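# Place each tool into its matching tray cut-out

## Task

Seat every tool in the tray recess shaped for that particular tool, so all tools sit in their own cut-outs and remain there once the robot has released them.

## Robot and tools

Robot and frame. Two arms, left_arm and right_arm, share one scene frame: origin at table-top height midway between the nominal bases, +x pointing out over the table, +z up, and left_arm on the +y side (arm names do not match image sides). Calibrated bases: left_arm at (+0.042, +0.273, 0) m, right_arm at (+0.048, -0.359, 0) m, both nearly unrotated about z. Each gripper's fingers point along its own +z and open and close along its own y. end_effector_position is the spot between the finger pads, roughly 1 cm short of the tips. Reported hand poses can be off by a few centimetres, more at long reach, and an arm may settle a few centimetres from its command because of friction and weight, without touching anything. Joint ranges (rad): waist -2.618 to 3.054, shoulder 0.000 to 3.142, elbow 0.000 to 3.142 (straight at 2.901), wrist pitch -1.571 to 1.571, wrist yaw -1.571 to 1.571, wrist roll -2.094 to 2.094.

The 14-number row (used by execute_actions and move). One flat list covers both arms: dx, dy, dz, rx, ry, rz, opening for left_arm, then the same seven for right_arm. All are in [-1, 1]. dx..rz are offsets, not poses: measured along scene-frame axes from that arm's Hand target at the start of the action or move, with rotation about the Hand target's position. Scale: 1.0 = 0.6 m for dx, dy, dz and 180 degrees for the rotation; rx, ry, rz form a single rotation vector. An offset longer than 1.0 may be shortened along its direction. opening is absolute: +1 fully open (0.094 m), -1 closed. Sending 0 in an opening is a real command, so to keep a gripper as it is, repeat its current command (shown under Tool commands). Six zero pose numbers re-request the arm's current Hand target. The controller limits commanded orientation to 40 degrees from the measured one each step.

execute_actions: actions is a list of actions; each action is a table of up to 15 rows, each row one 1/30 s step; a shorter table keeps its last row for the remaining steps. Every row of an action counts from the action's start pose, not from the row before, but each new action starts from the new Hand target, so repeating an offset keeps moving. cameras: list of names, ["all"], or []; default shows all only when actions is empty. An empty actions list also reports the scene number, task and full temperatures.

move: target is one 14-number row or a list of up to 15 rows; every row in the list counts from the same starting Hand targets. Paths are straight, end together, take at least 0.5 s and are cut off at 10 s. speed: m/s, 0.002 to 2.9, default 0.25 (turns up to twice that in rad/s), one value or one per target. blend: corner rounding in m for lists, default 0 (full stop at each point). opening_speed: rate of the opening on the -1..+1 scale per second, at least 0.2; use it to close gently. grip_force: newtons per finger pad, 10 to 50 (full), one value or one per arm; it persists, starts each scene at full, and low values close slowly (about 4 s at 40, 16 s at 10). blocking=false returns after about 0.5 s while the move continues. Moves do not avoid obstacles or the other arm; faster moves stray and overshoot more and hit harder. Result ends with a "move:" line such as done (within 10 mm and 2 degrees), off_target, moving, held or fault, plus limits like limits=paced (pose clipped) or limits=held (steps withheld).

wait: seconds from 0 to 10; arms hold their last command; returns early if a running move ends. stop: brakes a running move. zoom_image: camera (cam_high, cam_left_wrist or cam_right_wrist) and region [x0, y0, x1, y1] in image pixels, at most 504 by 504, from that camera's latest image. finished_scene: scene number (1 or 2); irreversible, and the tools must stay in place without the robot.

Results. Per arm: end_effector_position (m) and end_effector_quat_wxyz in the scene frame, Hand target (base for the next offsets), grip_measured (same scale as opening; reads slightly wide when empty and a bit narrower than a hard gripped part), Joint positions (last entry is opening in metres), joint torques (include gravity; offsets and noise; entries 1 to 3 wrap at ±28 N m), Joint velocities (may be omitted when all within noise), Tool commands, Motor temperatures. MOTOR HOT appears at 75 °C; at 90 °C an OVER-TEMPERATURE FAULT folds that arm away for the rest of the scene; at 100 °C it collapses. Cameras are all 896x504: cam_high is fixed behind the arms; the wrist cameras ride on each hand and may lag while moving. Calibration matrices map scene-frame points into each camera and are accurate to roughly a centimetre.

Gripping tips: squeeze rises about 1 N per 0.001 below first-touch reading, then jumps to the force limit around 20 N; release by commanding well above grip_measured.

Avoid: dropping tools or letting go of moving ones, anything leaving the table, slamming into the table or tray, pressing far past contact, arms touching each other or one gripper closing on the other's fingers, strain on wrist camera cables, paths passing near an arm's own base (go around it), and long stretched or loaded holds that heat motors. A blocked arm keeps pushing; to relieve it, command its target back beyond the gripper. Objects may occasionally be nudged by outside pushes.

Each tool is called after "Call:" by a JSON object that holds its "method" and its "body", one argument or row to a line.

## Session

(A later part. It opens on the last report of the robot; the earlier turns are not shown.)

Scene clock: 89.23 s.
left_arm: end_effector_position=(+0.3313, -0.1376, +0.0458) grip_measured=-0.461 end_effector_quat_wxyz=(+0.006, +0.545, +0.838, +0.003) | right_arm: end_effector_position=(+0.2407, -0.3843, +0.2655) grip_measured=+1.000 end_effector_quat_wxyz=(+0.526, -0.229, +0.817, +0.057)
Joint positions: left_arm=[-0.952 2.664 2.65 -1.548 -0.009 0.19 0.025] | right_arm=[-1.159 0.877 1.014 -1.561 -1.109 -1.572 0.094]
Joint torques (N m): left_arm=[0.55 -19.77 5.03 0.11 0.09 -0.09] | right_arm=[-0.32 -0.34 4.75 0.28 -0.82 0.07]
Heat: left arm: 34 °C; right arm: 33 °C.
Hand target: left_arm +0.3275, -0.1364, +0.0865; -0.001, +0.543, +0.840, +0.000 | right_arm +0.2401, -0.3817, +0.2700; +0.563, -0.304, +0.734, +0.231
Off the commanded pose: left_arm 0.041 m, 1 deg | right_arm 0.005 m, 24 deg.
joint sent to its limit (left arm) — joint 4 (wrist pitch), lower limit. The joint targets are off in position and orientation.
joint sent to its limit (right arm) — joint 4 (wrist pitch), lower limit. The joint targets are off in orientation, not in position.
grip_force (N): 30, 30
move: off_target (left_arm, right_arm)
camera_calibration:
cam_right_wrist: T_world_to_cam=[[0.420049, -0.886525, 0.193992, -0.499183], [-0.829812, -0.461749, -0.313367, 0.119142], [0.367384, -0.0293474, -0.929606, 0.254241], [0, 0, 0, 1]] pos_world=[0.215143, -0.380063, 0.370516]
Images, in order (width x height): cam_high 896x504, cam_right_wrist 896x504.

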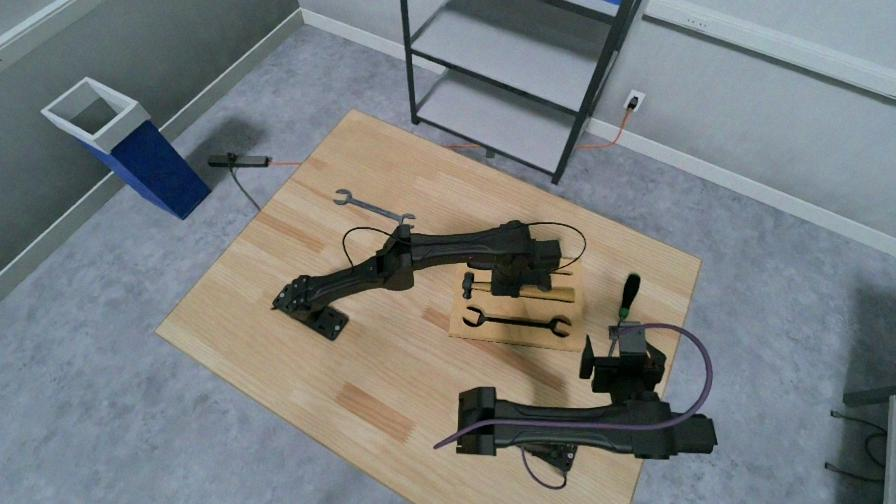

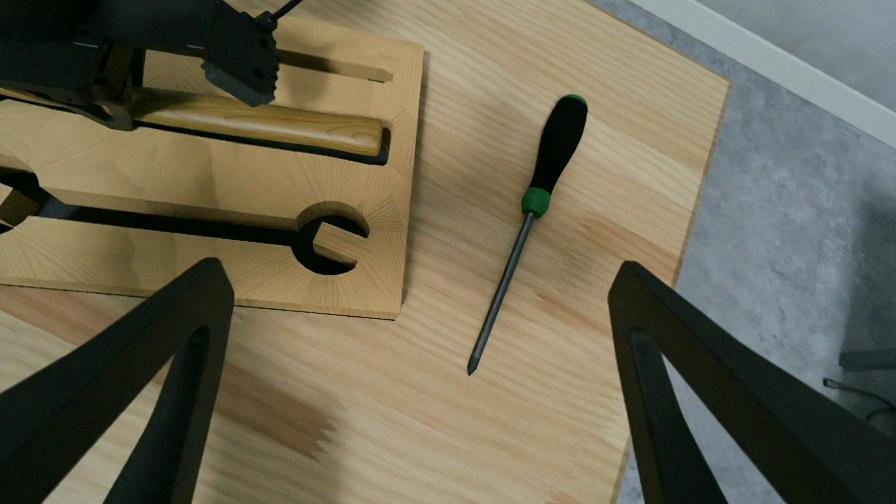

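Call:
{"method": "move", "body": {
  "target": [0.001,-0.003,-0.055,0,0,0,-0.95,0,0,0,0,0,0,1],
  "cameras": ["cam_high","cam_right_wrist"],
  "speed": 0.08
}}

Call:
{"method": "zoom_image", "body": {
  "camera": "cam_high",
  "region": [440, 230, 600, 350]
}}

Call:
{"method": "zoom_image", "body": {
  "camera": "cam_right_wrist",
  "region": [100, 0, 450, 250]
}}

Scene clock: 91.50 s.
left_arm: end_effector_position=(+0.3313, -0.1376, +0.0458) grip_measured=-0.461 end_effector_quat_wxyz=(+0.006, +0.544, +0.839, +0.003) | right_arm: end_effector_position=(+0.2407, -0.3843, +0.2655) grip_measured=+1.000 end_effector_quat_wxyz=(+0.526, -0.229, +0.817, +0.057)
Joint positions: left_arm=[-0.952 2.664 2.65 -1.548 -0.009 0.188 0.025] | right_arm=[-1.159 0.877 1.014 -1.561 -1.109 -1.572 0.094]
Joint torques (N m): left_arm=[0.34 -12.81 7.45 0.1 0.09 -0.12] | right_arm=[-0.32 -0.35 4.75 0.28 -0.83 0.08]
Heat: left arm: 34 °C; right arm: 33 °C.
Hand target: left_arm +0.3281, -0.1382, +0.0535; -0.001, +0.543, +0.840, +0.000 | right_arm +0.2401, -0.3817, +0.2700; +0.563, -0.304, +0.734, +0.231
Off the commanded pose: left_arm 0.008 m, 1 deg | right_arm 0.005 m, 24 deg.
joint sent to its limit (left arm) — joint 4 (wrist pitch), lower limit. The joint targets are off in position, not in orientation.
joint sent to its limit (right arm) — joint 4 (wrist pitch), lower limit. The joint targets are off in orientation, not in position.
grip_force (N): 30, 30
move: off_target (right_arm)
camera_calibration:
cam_right_wrist: T_world_to_cam=[[0.420049, -0.886525, 0.193992, -0.499183], [-0.829812, -0.461749, -0.313367, 0.119142], [0.367384, -0.0293474, -0.929606, 0.254241], [0, 0, 0, 1]] pos_world=[0.215143, -0.380063, 0.370516]
Images, in order (width x height): cam_high 896x504, cam_right_wrist 896x504.

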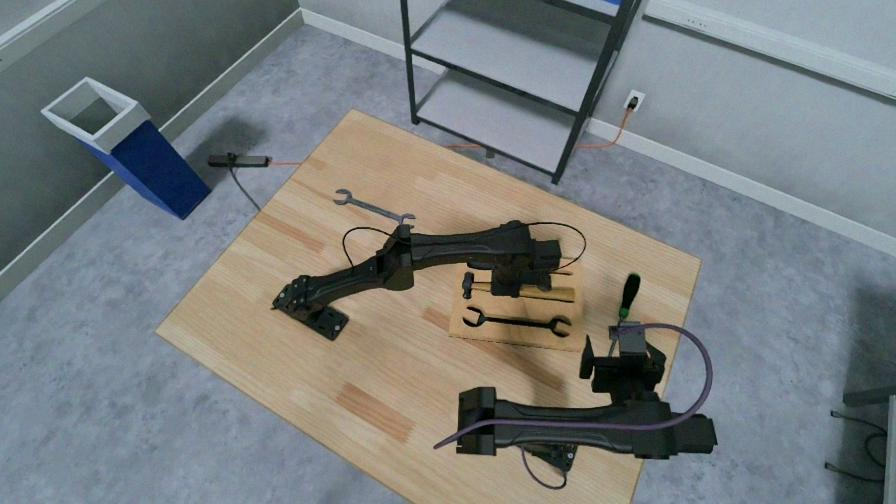

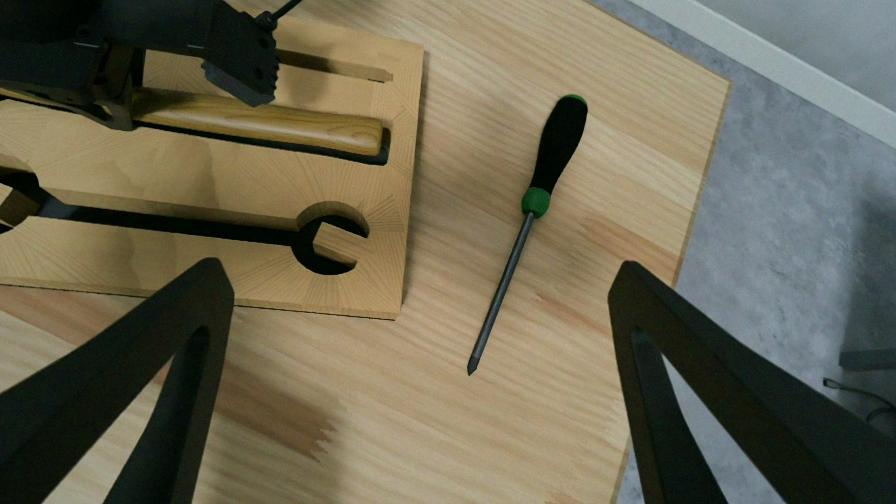

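Scaled by 3.150 from the camera's 896x504 image, which has a finer 1280x720 frame.

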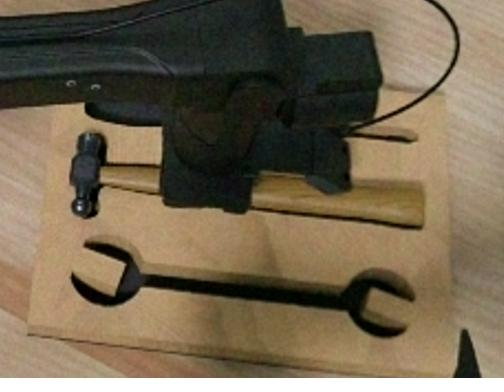

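Scaled by 1.440 from the camera's 896x504 image, which has a finer 1280x720 frame.

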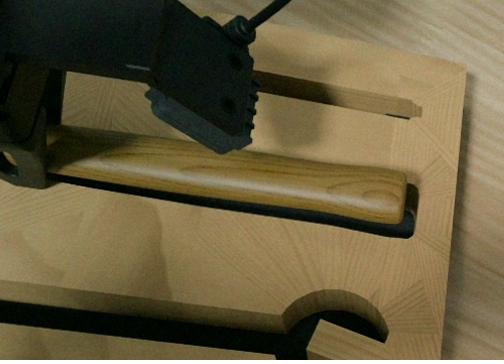

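Call:
{"method": "move", "body": {
  "target": [0.001,-0.004,-0.03,0,0,0,-0.95,0,0,0,0,0,0,1],
  "cameras": ["cam_high","cam_right_wrist"],
  "speed": 0.08
}}

Call:
{"method": "zoom_image", "body": {
  "camera": "cam_high",
  "region": [440, 230, 600, 350]
}}

Call:
{"method": "zoom_image", "body": {
  "camera": "cam_right_wrist",
  "region": [100, 0, 450, 250]
}}

Scene clock: 93.53 s.
left_arm: end_effector_position=(+0.3313, -0.1376, +0.0458) grip_measured=-0.461 end_effector_quat_wxyz=(+0.006, +0.544, +0.839, +0.003) | right_arm: end_effector_position=(+0.2407, -0.3843, +0.2655) grip_measured=+1.000 end_effector_quat_wxyz=(+0.526, -0.229, +0.817, +0.057)
Joint positions: left_arm=[-0.952 2.664 2.65 -1.548 -0.009 0.187 0.025] | right_arm=[-1.159 0.877 1.014 -1.561 -1.109 -1.572 0.094]
Joint torques (N m): left_arm=[0.32 -11.14 4.63 0.47 0.1 -0.11] | right_arm=[-0.32 -0.34 4.77 0.28 -0.83 0.07]
Heat: left arm: 34 °C; right arm: 32 °C.
Hand target: left_arm +0.3287, -0.1406, +0.0355; -0.001, +0.543, +0.840, +0.000 | right_arm +0.2401, -0.3817, +0.2700; +0.563, -0.304, +0.734, +0.231
Off the commanded pose: left_arm 0.011 m, 1 deg | right_arm 0.005 m, 24 deg.
joint sent to its limit (right arm) — joint 4 (wrist pitch), lower limit. The joint targets are off in orientation, not in position.
grip_force (N): 30, 30
move: off_target (left_arm, right_arm)
camera_calibration:
cam_right_wrist: T_world_to_cam=[[0.420049, -0.886525, 0.193992, -0.499183], [-0.829812, -0.461749, -0.313367, 0.119142], [0.367384, -0.0293474, -0.929606, 0.254241], [0, 0, 0, 1]] pos_world=[0.215143, -0.380063, 0.370516]
Images, in order (width x height): cam_high 896x504, cam_right_wrist 896x504.

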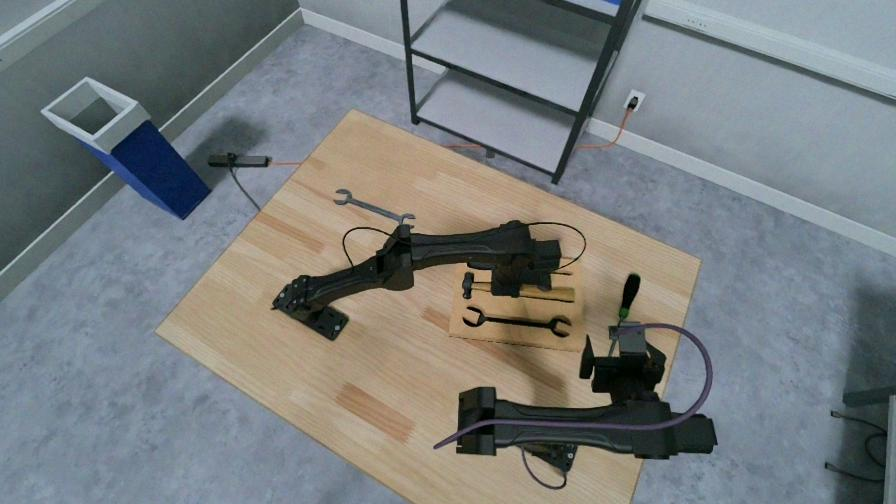

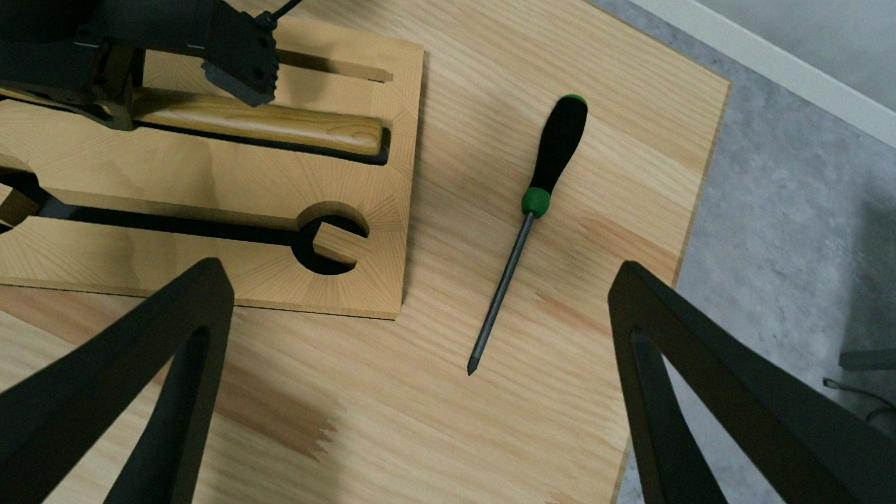

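Scaled by 3.150 from the camera's 896x504 image, which has a finer 1280x720 frame.

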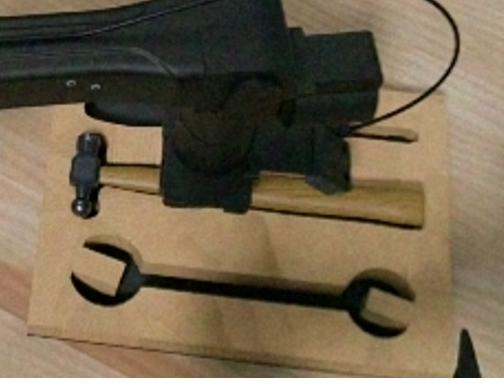

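Scaled by 1.440 from the camera's 896x504 image, which has a finer 1280x720 frame.

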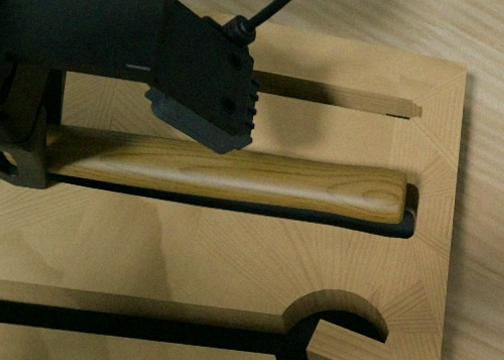

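Call:
{"method": "move", "body": {
  "target": [
    [0,0,0.0,0,0,0,-0.15,0,0,0,0,0,0,1],
    [0,0,0.12,0,0,0,-0.15,0,0,0,0,0,0,1]
  ],
  "cameras": ["cam_high","cam_left_wrist","cam_right_wrist"],
  "speed": 0.1,
  "opening_speed": 0.5
}}

Call:
{"method": "zoom_image", "body": {
  "camera": "cam_high",
  "region": [440, 230, 600, 350]
}}

Scene clock: 98.50 s.
left_arm: end_effector_position=(+0.3259, -0.1409, +0.0746) grip_measured=-0.151 end_effector_quat_wxyz=(+0.027, +0.548, +0.836, -0.004) | right_arm: end_effector_position=(+0.2407, -0.3843, +0.2655) grip_measured=+1.000 end_effector_quat_wxyz=(+0.526, -0.229, +0.817, +0.057)
Joint positions: left_arm=[-0.966 2.605 2.65 -1.563 -0.012 0.185 0.04] | right_arm=[-1.159 0.877 1.014 -1.561 -1.109 -1.572 0.094]
Joint torques (N m): left_arm=[0.2 -17.47 6.17 0.34 0.07 -0.1] | right_arm=[-0.32 -0.35 4.75 0.28 -0.83 0.08]
Heat: left arm: 33 °C; right arm: 32 °C.
Hand target: left_arm +0.3287, -0.1406, +0.1075; -0.001, +0.543, +0.840, +0.000 | right_arm +0.2401, -0.3817, +0.2700; +0.563, -0.304, +0.734, +0.231
Off the commanded pose: left_arm 0.033 m, 3 deg | right_arm 0.005 m, 24 deg.
joint sent to its limit (left arm) — joint 4 (wrist pitch), lower limit. The joint targets are off in position and orientation.
joint sent to its limit (right arm) — joint 4 (wrist pitch), lower limit. The joint targets are off in orientation, not in position.
grip_force (N): 30, 30
move: off_target (left_arm, right_arm)
camera_calibration:
cam_left_wrist: T_world_to_cam=[[-0.899348, -0.436482, 0.0256346, 0.223949], [-0.307641, 0.673359, 0.672269, 0.160636], [-0.310695, 0.596717, -0.739863, 0.34515], [0, 0, 0, 1]] pos_world=[0.358062, -0.216373, 0.141633]
cam_right_wrist: T_world_to_cam=[[0.420049, -0.886525, 0.193992, -0.499183], [-0.829812, -0.461749, -0.313367, 0.119142], [0.367384, -0.0293474, -0.929606, 0.254241], [0, 0, 0, 1]] pos_world=[0.215143, -0.380063, 0.370516]

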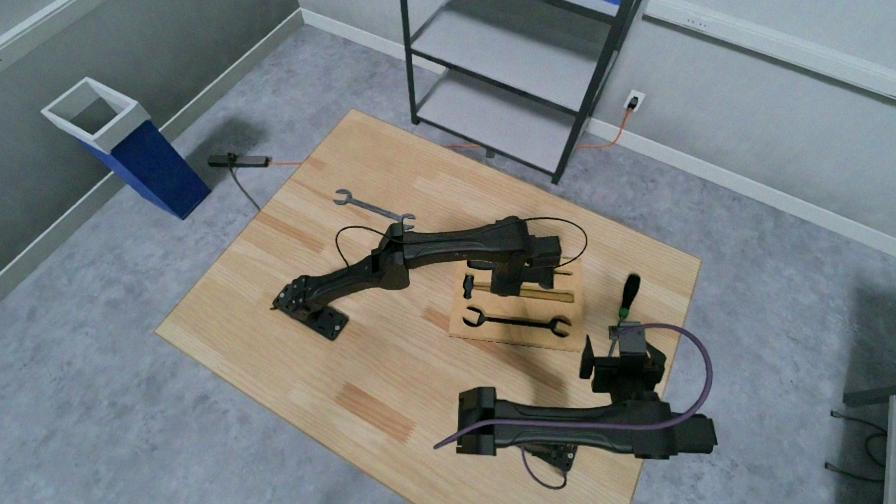

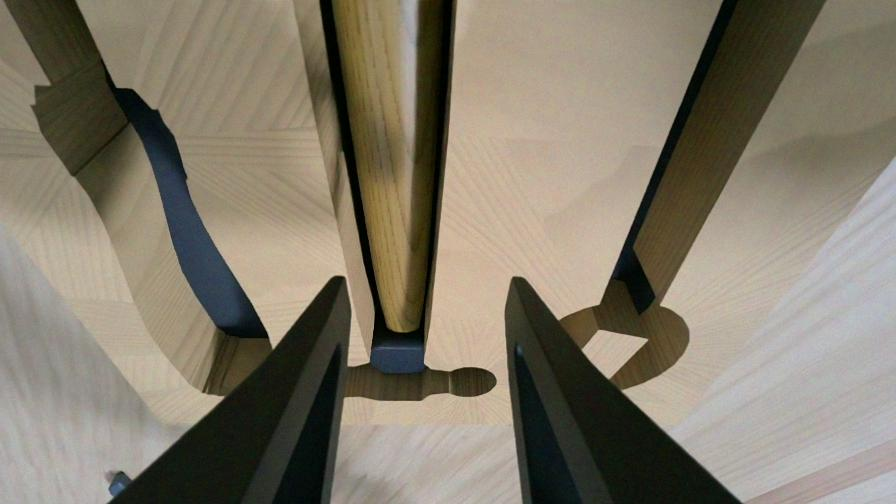

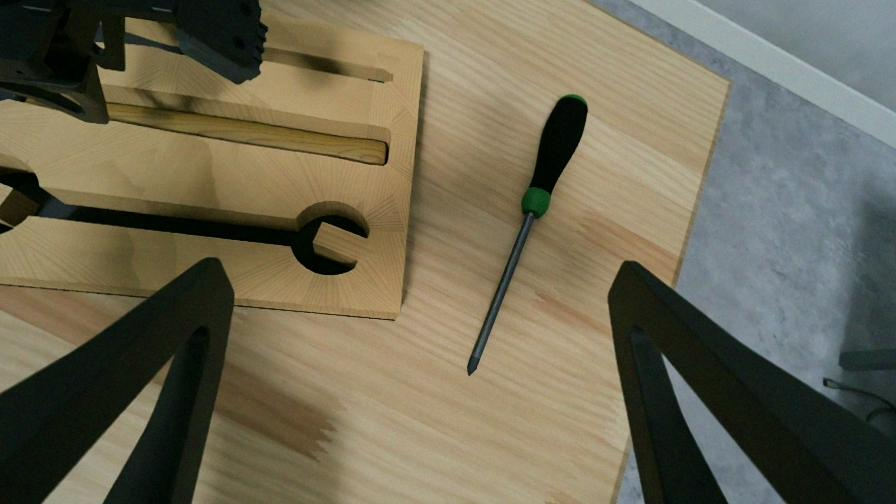

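Scaled by 3.150 from the camera's 896x504 image, which has a finer 1280x720 frame.

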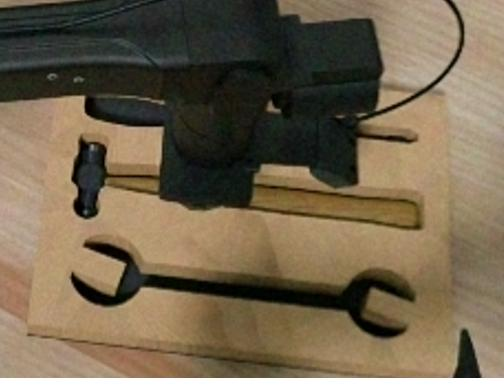

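Call:
{"method": "move", "body": {
  "target": [
    [0,0.0,0.1,0,0,0,-0.15,0.2,0,0,-0.08,0.19,-0.1,1],
    [-0.03,0.45,0.2,0,0,0,0.3,0.4057,-0.0885,-0.233,-0.172,0.388,-0.197,0.5]
  ],
  "blend": [0.03,0],
  "cameras": ["all"]
}}

Scene clock: 109.63 s.
left_arm: end_effector_position=(+0.3156, +0.1268, +0.2176) grip_measured=+0.299 end_effector_quat_wxyz=(+0.053, +0.539, +0.841, +0.009) | right_arm: end_effector_position=(+0.4774, -0.4385, +0.1194) grip_measured=+0.502 end_effector_quat_wxyz=(-0.009, -0.030, +1.000, +0.002)
Joint positions: left_arm=[-0.491 1.67 1.776 -1.57 -0.011 0.639 0.061] | right_arm=[-0.228 2.299 2.275 -1.566 0 -0.244 0.071]
Joint torques (N m): left_arm=[-0.17 -8.49 4.93 0.5 0.05 0.1] | right_arm=[0.27 -9.66 7.98 0.1 0.06 0.09]
Heat: left arm: 35 °C; right arm: 34 °C.
Hand target: left_arm +0.3107, +0.1294, +0.2275; -0.001, +0.543, +0.840, +0.000 | right_arm +0.4835, -0.4348, +0.1302; +0.000, -0.029, +1.000, +0.000
Off the commanded pose: left_arm 0.011 m, 6 deg | right_arm 0.013 m, 1 deg.
joint sent to its limit (left arm) — joint 4 (wrist pitch), lower limit. The joint targets are off in position and orientation.
joint sent to its limit (right arm) — joint 4 (wrist pitch), lower limit. The joint targets are off in position, not in orientation.
grip_force (N): 30, 30
move: off_target (left_arm, right_arm); target 2's new opening was sent with left_arm's hand 0.011 m and 6 deg from that target
camera_calibration:
cam_left_wrist: T_world_to_cam=[[-0.889291, -0.456743, -0.0233929, 0.337945], [-0.361131, 0.669907, 0.648698, -0.0964907], [-0.280617, 0.58533, -0.760686, 0.284551], [0, 0, 0, 1]] pos_world=[0.345536, 0.0524378, 0.286953]
cam_right_wrist: T_world_to_cam=[[0.0957923, -0.995025, 0.0273867, -0.491183], [-0.692191, -0.0468157, 0.720195, 0.237568], [-0.715329, -0.0879459, -0.693231, 0.492909], [0, 0, 0, 1]] pos_world=[0.564086, -0.434268, 0.184056]

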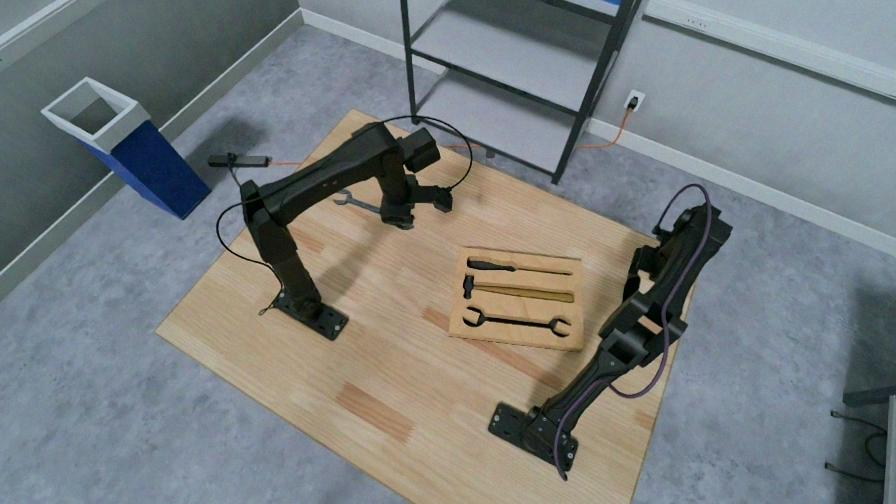

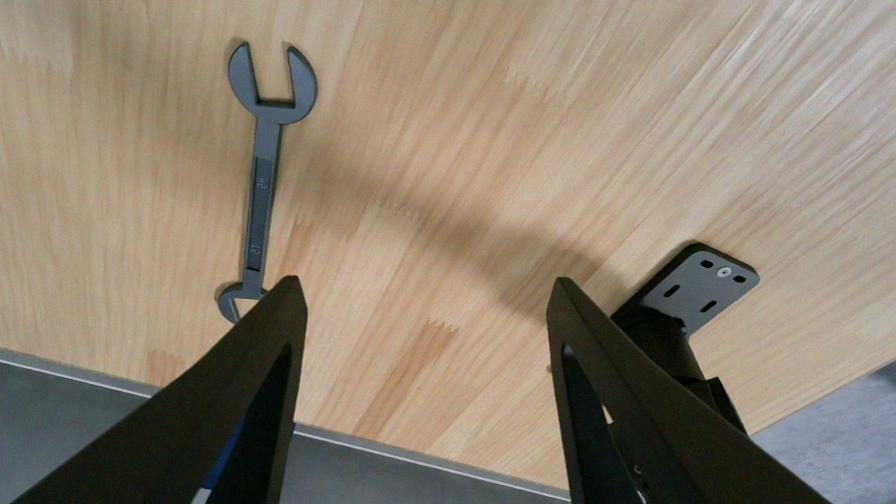

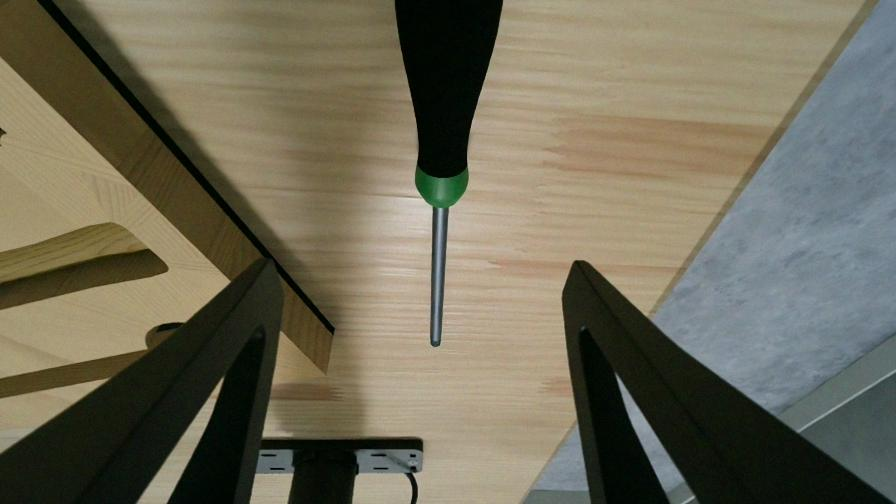

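Call:
{"method": "move", "body": {
  "target": [0,0,0,0,0,0,0.3,0.005,-0.008,-0.1733,0,0,0,0.5],
  "cameras": ["cam_right_wrist"],
  "speed": 0.15
}}

Scene clock: 112.17 s.
left_arm: end_effector_position=(+0.3156, +0.1268, +0.2176) grip_measured=+0.299 end_effector_quat_wxyz=(+0.053, +0.539, +0.841, +0.009) | right_arm: end_effector_position=(+0.4824, -0.4394, +0.0294) grip_measured=+0.502 end_effector_quat_wxyz=(-0.008, -0.030, +1.000, +0.002)
Joint positions: left_arm=[-0.491 1.67 1.776 -1.57 -0.011 0.639 0.061] | right_arm=[-0.228 2.303 1.924 -1.207 0 -0.244 0.071]
Joint torques (N m): left_arm=[-0.2 -8.55 4.85 0.49 0.06 0.12] | right_arm=[-0.47 -9.52 4.56 0.44 0.06 -0.01]
Heat: left arm: 34 °C; right arm: 34 °C.
Hand target: left_arm +0.3107, +0.1294, +0.2275; -0.001, +0.543, +0.840, +0.000 | right_arm +0.4865, -0.4396, +0.0262; +0.000, -0.029, +1.000, +0.000
Off the commanded pose: left_arm 0.011 m, 6 deg | right_arm 0.005 m, 1 deg.
joint sent to its limit (left arm) — joint 4 (wrist pitch), lower limit. The joint targets are off in position and orientation.
grip_force (N): 30, 30
move: off_target (left_arm)
camera_calibration:
cam_right_wrist: T_world_to_cam=[[0.0957266, -0.995007, 0.0282425, -0.490113], [-0.694311, -0.0464126, 0.718177, 0.307085], [-0.713281, -0.0883578, -0.695287, 0.432857], [0, 0, 0, 1]] pos_world=[0.568878, -0.435167, 0.0942603]
Images, in order (width x height): cam_right_wrist 896x504.

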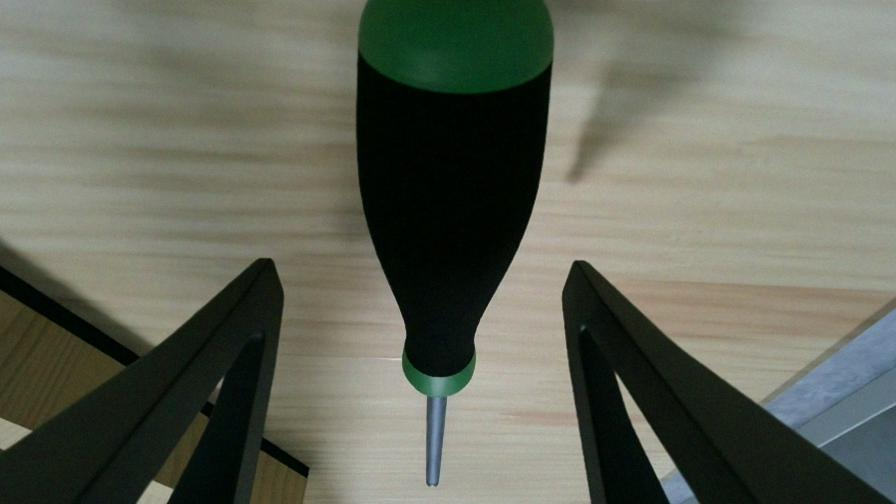

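Call:
{"method": "move", "body": {
  "target": [
    [0,0,0,0,0,0,0.3,0.025,-0.003,-0.012,0,0,0,0.5],
    [0,0,0,0,0,0,0.3,0.025,-0.003,-0.012,0,0,0,-0.9],
    [0,0,0,0,0,0,0.3,0.025,-0.003,0.16,0,0,0,-0.9]
  ],
  "cameras": ["cam_right_wrist"],
  "speed": 0.15,
  "opening_speed": 0.8
}}

Scene clock: 118.07 s.
left_arm: end_effector_position=(+0.3156, +0.1268, +0.2176) grip_measured=+0.299 end_effector_quat_wxyz=(+0.053, +0.539, +0.841, +0.009) | right_arm: end_effector_position=(+0.4994, -0.4429, +0.1116) grip_measured=-0.247 end_effector_quat_wxyz=(+0.008, -0.025, +1.000, -0.003)
Joint positions: left_arm=[-0.491 1.67 1.776 -1.57 -0.011 0.639 0.061] | right_arm=[-0.228 2.378 2.382 -1.558 0.002 -0.235 0.035]
Joint torques (N m): left_arm=[-0.12 -8.54 5 0.5 0.06 0.09] | right_arm=[-0.35 -10.35 7.31 0.14 -0.02 0.01]
Heat: left arm: 34 °C; right arm: 34 °C.
Hand target: left_arm +0.3107, +0.1294, +0.2275; -0.001, +0.543, +0.840, +0.000 | right_arm +0.5015, -0.4414, +0.1222; +0.000, -0.029, +1.000, +0.000
Off the commanded pose: left_arm 0.011 m, 6 deg | right_arm 0.011 m, 1 deg.
joint sent to its limit (left arm) — joint 4 (wrist pitch), lower limit. The joint targets are off in position and orientation.
joint sent to its limit (right arm) — joint 4 (wrist pitch), lower limit. The joint targets are off in position, not in orientation.
grip_force (N): 30, 30
move: off_target (left_arm, right_arm); target 2's new opening was sent with right_arm's hand 0.014 m and 2 deg from that target
camera_calibration:
cam_right_wrist: T_world_to_cam=[[0.0855433, -0.995591, 0.0384945, -0.493856], [-0.716883, -0.0346724, 0.696331, 0.278576], [-0.691926, -0.0871625, -0.716687, 0.494039], [0, 0, 0, 1]] pos_world=[0.583791, -0.438958, 0.179101]
Images, in order (width x height): cam_right_wrist 896x504.

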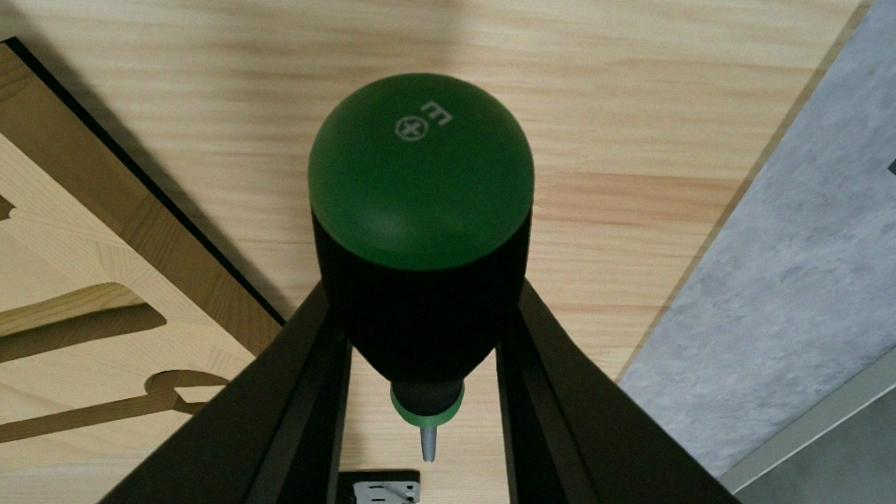

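Call:
{"method": "move", "body": {
  "target": [
    [-0.03,0.27,0.02,0,0,0,0.3,-0.05,0.1,0.06,0,0,0,-0.9],
    [-0.03,0.27,0.02,0,0,0,0.3,-0.189,0.589,0.06,-0.065,0.042,0.598,-0.9]
  ],
  "blend": [0.03,0],
  "cameras": ["all"]
}}

Call:
{"method": "zoom_image", "body": {
  "camera": "cam_high",
  "region": [440, 230, 600, 350]
}}

Scene clock: 127.53 s.
left_arm: end_effector_position=(+0.2988, +0.2904, +0.2325) grip_measured=+0.299 end_effector_quat_wxyz=(+0.065, +0.539, +0.838, +0.052) | right_arm: end_effector_position=(+0.3809, -0.0877, +0.1463) grip_measured=-0.247 end_effector_quat_wxyz=(+0.005, +0.823, -0.562, +0.086)
Joint positions: left_arm=[0.069 1.434 1.599 -1.57 -0.006 1.202 0.061] | right_arm=[0.709 2.214 2.232 -1.561 0.171 -1.194 0.035]
Joint torques (N m): left_arm=[0.31 -6.16 4.83 0.58 0.04 0.09] | right_arm=[-0.27 -8.98 8.51 0.13 0.35 -0.09]
Heat: left arm: 33 °C; right arm: 34 °C.
Hand target: left_arm +0.2927, +0.2914, +0.2395; -0.001, +0.543, +0.840, +0.000 | right_arm +0.3881, -0.0880, +0.1582; +0.060, +0.821, -0.561, +0.086
Off the commanded pose: left_arm 0.009 m, 10 deg | right_arm 0.014 m, 6 deg.
joint sent to its limit (left arm) — joint 4 (wrist pitch), lower limit. The joint targets are off in position and orientation.
joint sent to its limit (right arm) — joint 4 (wrist pitch), lower limit. The joint targets are off in position and orientation.
grip_force (N): 30, 30
move: off_target (left_arm, right_arm)
camera_calibration:
cam_left_wrist: T_world_to_cam=[[-0.884326, -0.453918, -0.109208, 0.415667], [-0.405743, 0.631504, 0.660739, -0.200149], [-0.230956, 0.628619, -0.742629, 0.16379], [0, 0, 0, 1]] pos_world=[0.324205, 0.212111, 0.299276]
cam_right_wrist: T_world_to_cam=[[0.906991, 0.405362, 0.114228, -0.332451], [0.156922, -0.576979, 0.801542, -0.213984], [0.390822, -0.709067, -0.586926, -0.0179739], [0, 0, 0, 1]] pos_world=[0.342134, -0.00144631, 0.198943]

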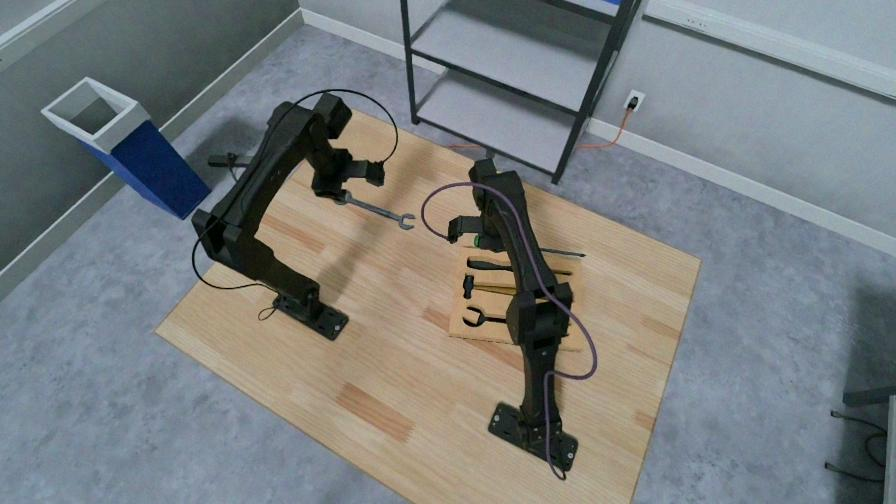

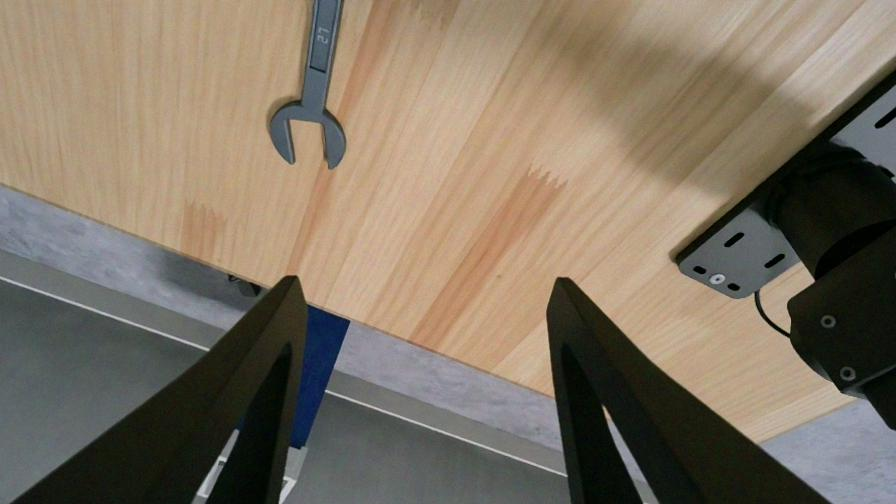

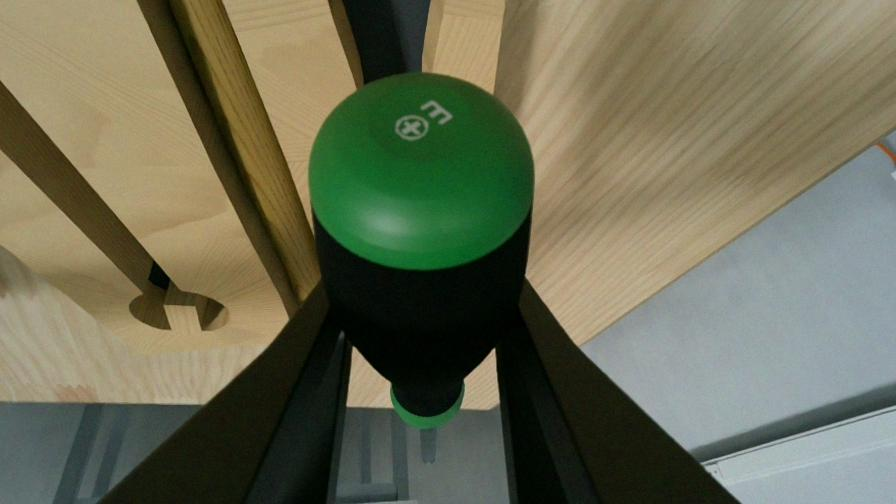

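Scaled by 3.150 from the camera's 896x504 image, which has a finer 1280x720 frame.

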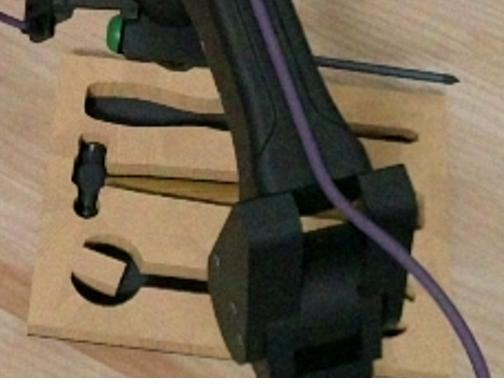

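Call:
{"method": "move", "body": {
  "target": [0,0,0,0,0,0,0.3,0,0,-0.125,0,0,0,-0.9],
  "cameras": ["cam_high","cam_right_wrist"],
  "speed": 0.12
}}

Call:
{"method": "zoom_image", "body": {
  "camera": "cam_high",
  "region": [440, 230, 600, 350]
}}

Scene clock: 129.97 s.
left_arm: end_effector_position=(+0.2988, +0.2904, +0.2325) grip_measured=+0.299 end_effector_quat_wxyz=(+0.065, +0.539, +0.838, +0.052) | right_arm: end_effector_position=(+0.3830, -0.0857, +0.0807) grip_measured=-0.247 end_effector_quat_wxyz=(+0.063, +0.823, -0.559, +0.073)
Joint positions: left_arm=[0.069 1.434 1.599 -1.57 -0.006 1.202 0.061] | right_arm=[0.709 2.338 2.174 -1.498 0.171 -1.187 0.035]
Joint torques (N m): left_arm=[0.28 -6.17 4.85 0.59 0.02 0.12] | right_arm=[-0.27 -10.26 4.85 0.17 0.31 0.09]
Heat: left arm: 33 °C; right arm: 34 °C.
Hand target: left_arm +0.2927, +0.2914, +0.2395; -0.001, +0.543, +0.840, +0.000 | right_arm +0.3881, -0.0880, +0.0832; +0.060, +0.821, -0.561, +0.086
Off the commanded pose: left_arm 0.009 m, 10 deg | right_arm 0.006 m, 2 deg.
joint sent to its limit (left arm) — joint 4 (wrist pitch), lower limit. The joint targets are off in position and orientation.
grip_force (N): 30, 30
move: off_target (left_arm)
camera_calibration:
cam_right_wrist: T_world_to_cam=[[0.914492, 0.404595, 0.00252542, -0.321713], [0.224161, -0.51184, 0.82932, -0.182992], [0.336832, -0.757841, -0.558768, -0.0416376], [0, 0, 0, 1]] pos_world=[0.349249, 0.00494648, 0.129306]
Images, in order (width x height): cam_high 896x504, cam_right_wrist 896x504.

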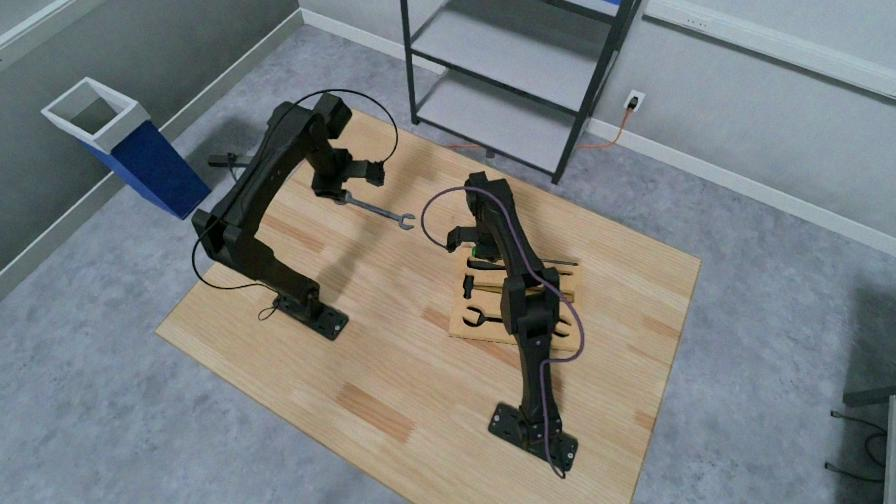

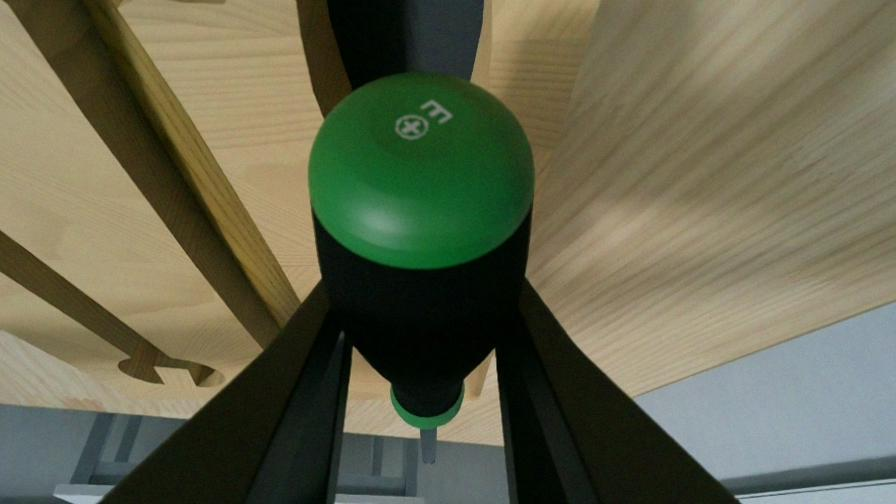

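Scaled by 3.150 from the camera's 896x504 image, which has a finer 1280x720 frame.

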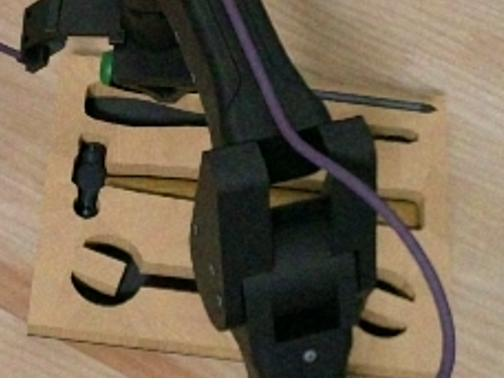

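Call:
{"method": "move", "body": {
  "target": [0,0,0,0,0,0,0.3,-0.022,0.002,-0.045,0,0,0,-0.9],
  "cameras": ["cam_high","cam_right_wrist"],
  "speed": 0.12
}}

Call:
{"method": "zoom_image", "body": {
  "camera": "cam_high",
  "region": [440, 230, 600, 350]
}}

Scene clock: 133.03 s.
left_arm: end_effector_position=(+0.2988, +0.2904, +0.2325) grip_measured=+0.299 end_effector_quat_wxyz=(+0.065, +0.539, +0.838, +0.052) | right_arm: end_effector_position=(+0.3722, -0.0912, +0.0438) grip_measured=-0.247 end_effector_quat_wxyz=(+0.084, +0.824, -0.555, +0.076)
Joint positions: left_arm=[0.069 1.434 1.599 -1.57 -0.006 1.202 0.061] | right_arm=[0.723 2.329 2.005 -1.38 0.184 -1.177 0.035]
Joint torques (N m): left_arm=[0.25 -6.06 4.96 0.59 0.01 0.1] | right_arm=[0.4 -12.86 3.86 0.24 0.14 0.09]
Heat: left arm: 33 °C; right arm: 34 °C.
Hand target: left_arm +0.2927, +0.2914, +0.2395; -0.001, +0.543, +0.840, +0.000 | right_arm +0.3749, -0.0868, +0.0562; +0.060, +0.821, -0.561, +0.086
Off the commanded pose: left_arm 0.009 m, 10 deg | right_arm 0.013 m, 3 deg.
joint sent to its limit (left arm) — joint 4 (wrist pitch), lower limit. The joint targets are off in position and orientation.
grip_force (N): 30, 30
move: off_target (left_arm, right_arm)
camera_calibration:
cam_right_wrist: T_world_to_cam=[[0.912229, 0.408598, -0.0297593, -0.306896], [0.242041, -0.478917, 0.843833, -0.157081], [0.330537, -0.776972, -0.535779, -0.0632391], [0, 0, 0, 1]] pos_world=[0.338882, 0.00103351, 0.0895346]
Images, in order (width x height): cam_high 896x504, cam_right_wrist 896x504.

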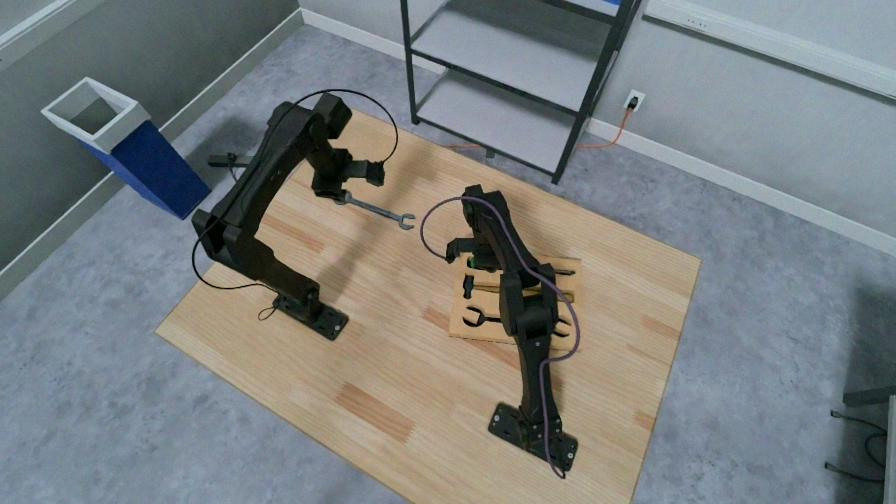

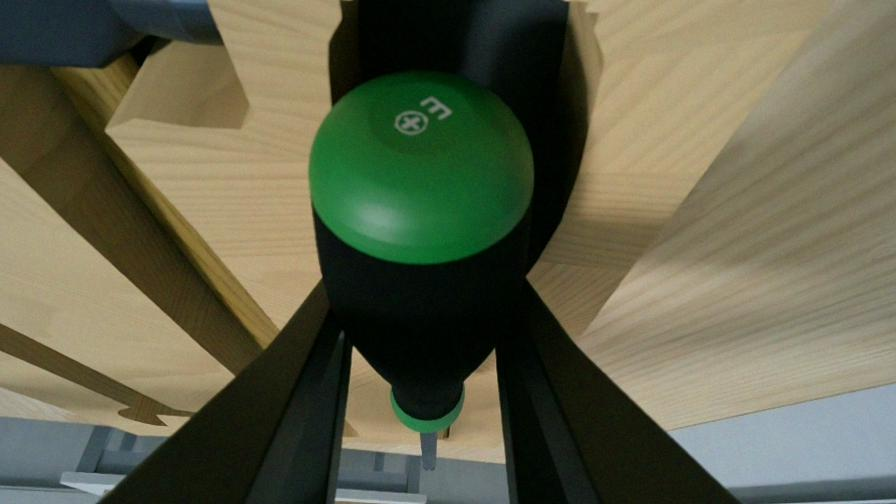

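Scaled by 3.150 from the camera's 896x504 image, which has a finer 1280x720 frame.

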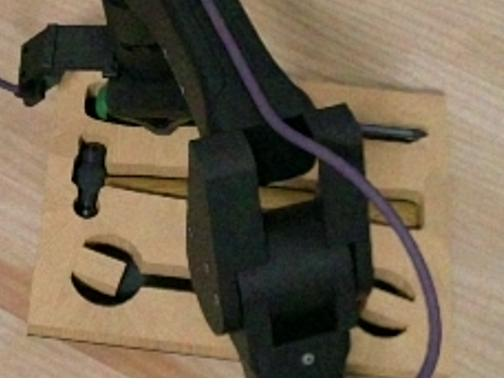

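Call:
{"method": "move", "body": {
  "target": [0,0,0,0,0,0,0.3,0.00,0.012,0.018,0,0,0,-0.9],
  "cameras": ["cam_high","cam_right_wrist"],
  "speed": 0.12
}}

Call:
{"method": "zoom_image", "body": {
  "camera": "cam_high",
  "region": [440, 230, 600, 350]
}}

Scene clock: 135.53 s.
left_arm: end_effector_position=(+0.2988, +0.2904, +0.2325) grip_measured=+0.299 end_effector_quat_wxyz=(+0.065, +0.539, +0.838, +0.052) | right_arm: end_effector_position=(+0.3688, -0.0828, +0.0471) grip_measured=-0.247 end_effector_quat_wxyz=(+0.078, +0.823, -0.558, +0.079)
Joint positions: left_arm=[0.069 1.434 1.599 -1.57 -0.006 1.202 0.061] | right_arm=[0.743 2.331 2.022 -1.386 0.184 -1.152 0.035]
Joint torques (N m): left_arm=[0.35 -6.11 4.88 0.59 0.02 0.1] | right_arm=[0.44 -11.22 8.38 -0.13 0.13 0.08]
Heat: left arm: 33 °C; right arm: 34 °C.
Hand target: left_arm +0.2927, +0.2914, +0.2395; -0.001, +0.543, +0.840, +0.000 | right_arm +0.3749, -0.0796, +0.0670; +0.060, +0.821, -0.561, +0.086
Off the commanded pose: left_arm 0.009 m, 10 deg | right_arm 0.021 m, 2 deg.
joint sent to its limit (left arm) — joint 4 (wrist pitch), lower limit. The joint targets are off in position and orientation.
grip_force (N): 30, 30
move: off_target (left_arm, right_arm)
camera_calibration:
cam_right_wrist: T_world_to_cam=[[0.91414, 0.405089, -0.0158197, -0.308738], [0.229976, -0.486045, 0.843132, -0.151076], [0.333855, -0.774379, -0.537474, -0.05478], [0, 0, 0, 1]] pos_world=[0.335262, 0.00921639, 0.0930501]
Images, in order (width x height): cam_high 896x504, cam_right_wrist 896x504.

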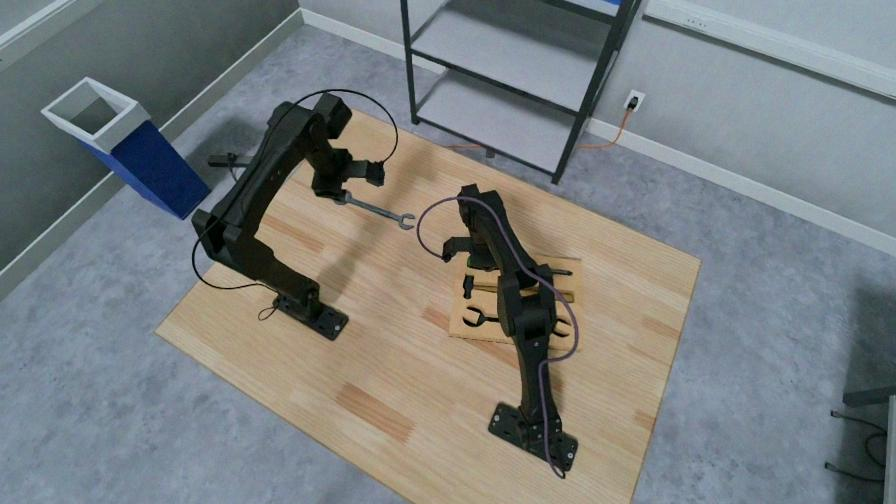

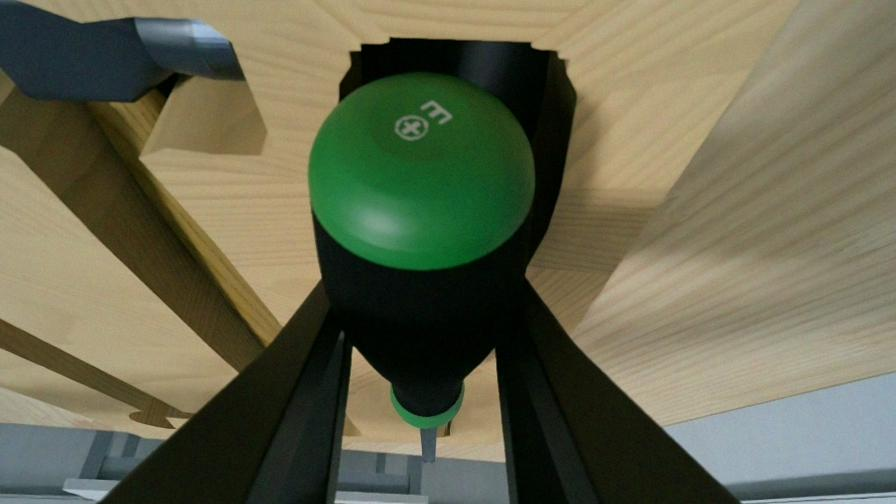

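Scaled by 3.150 from the camera's 896x504 image, which has a finer 1280x720 frame.

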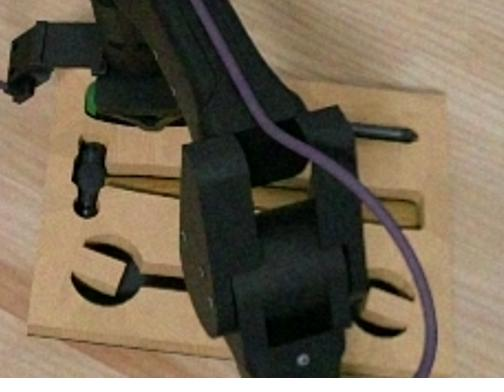

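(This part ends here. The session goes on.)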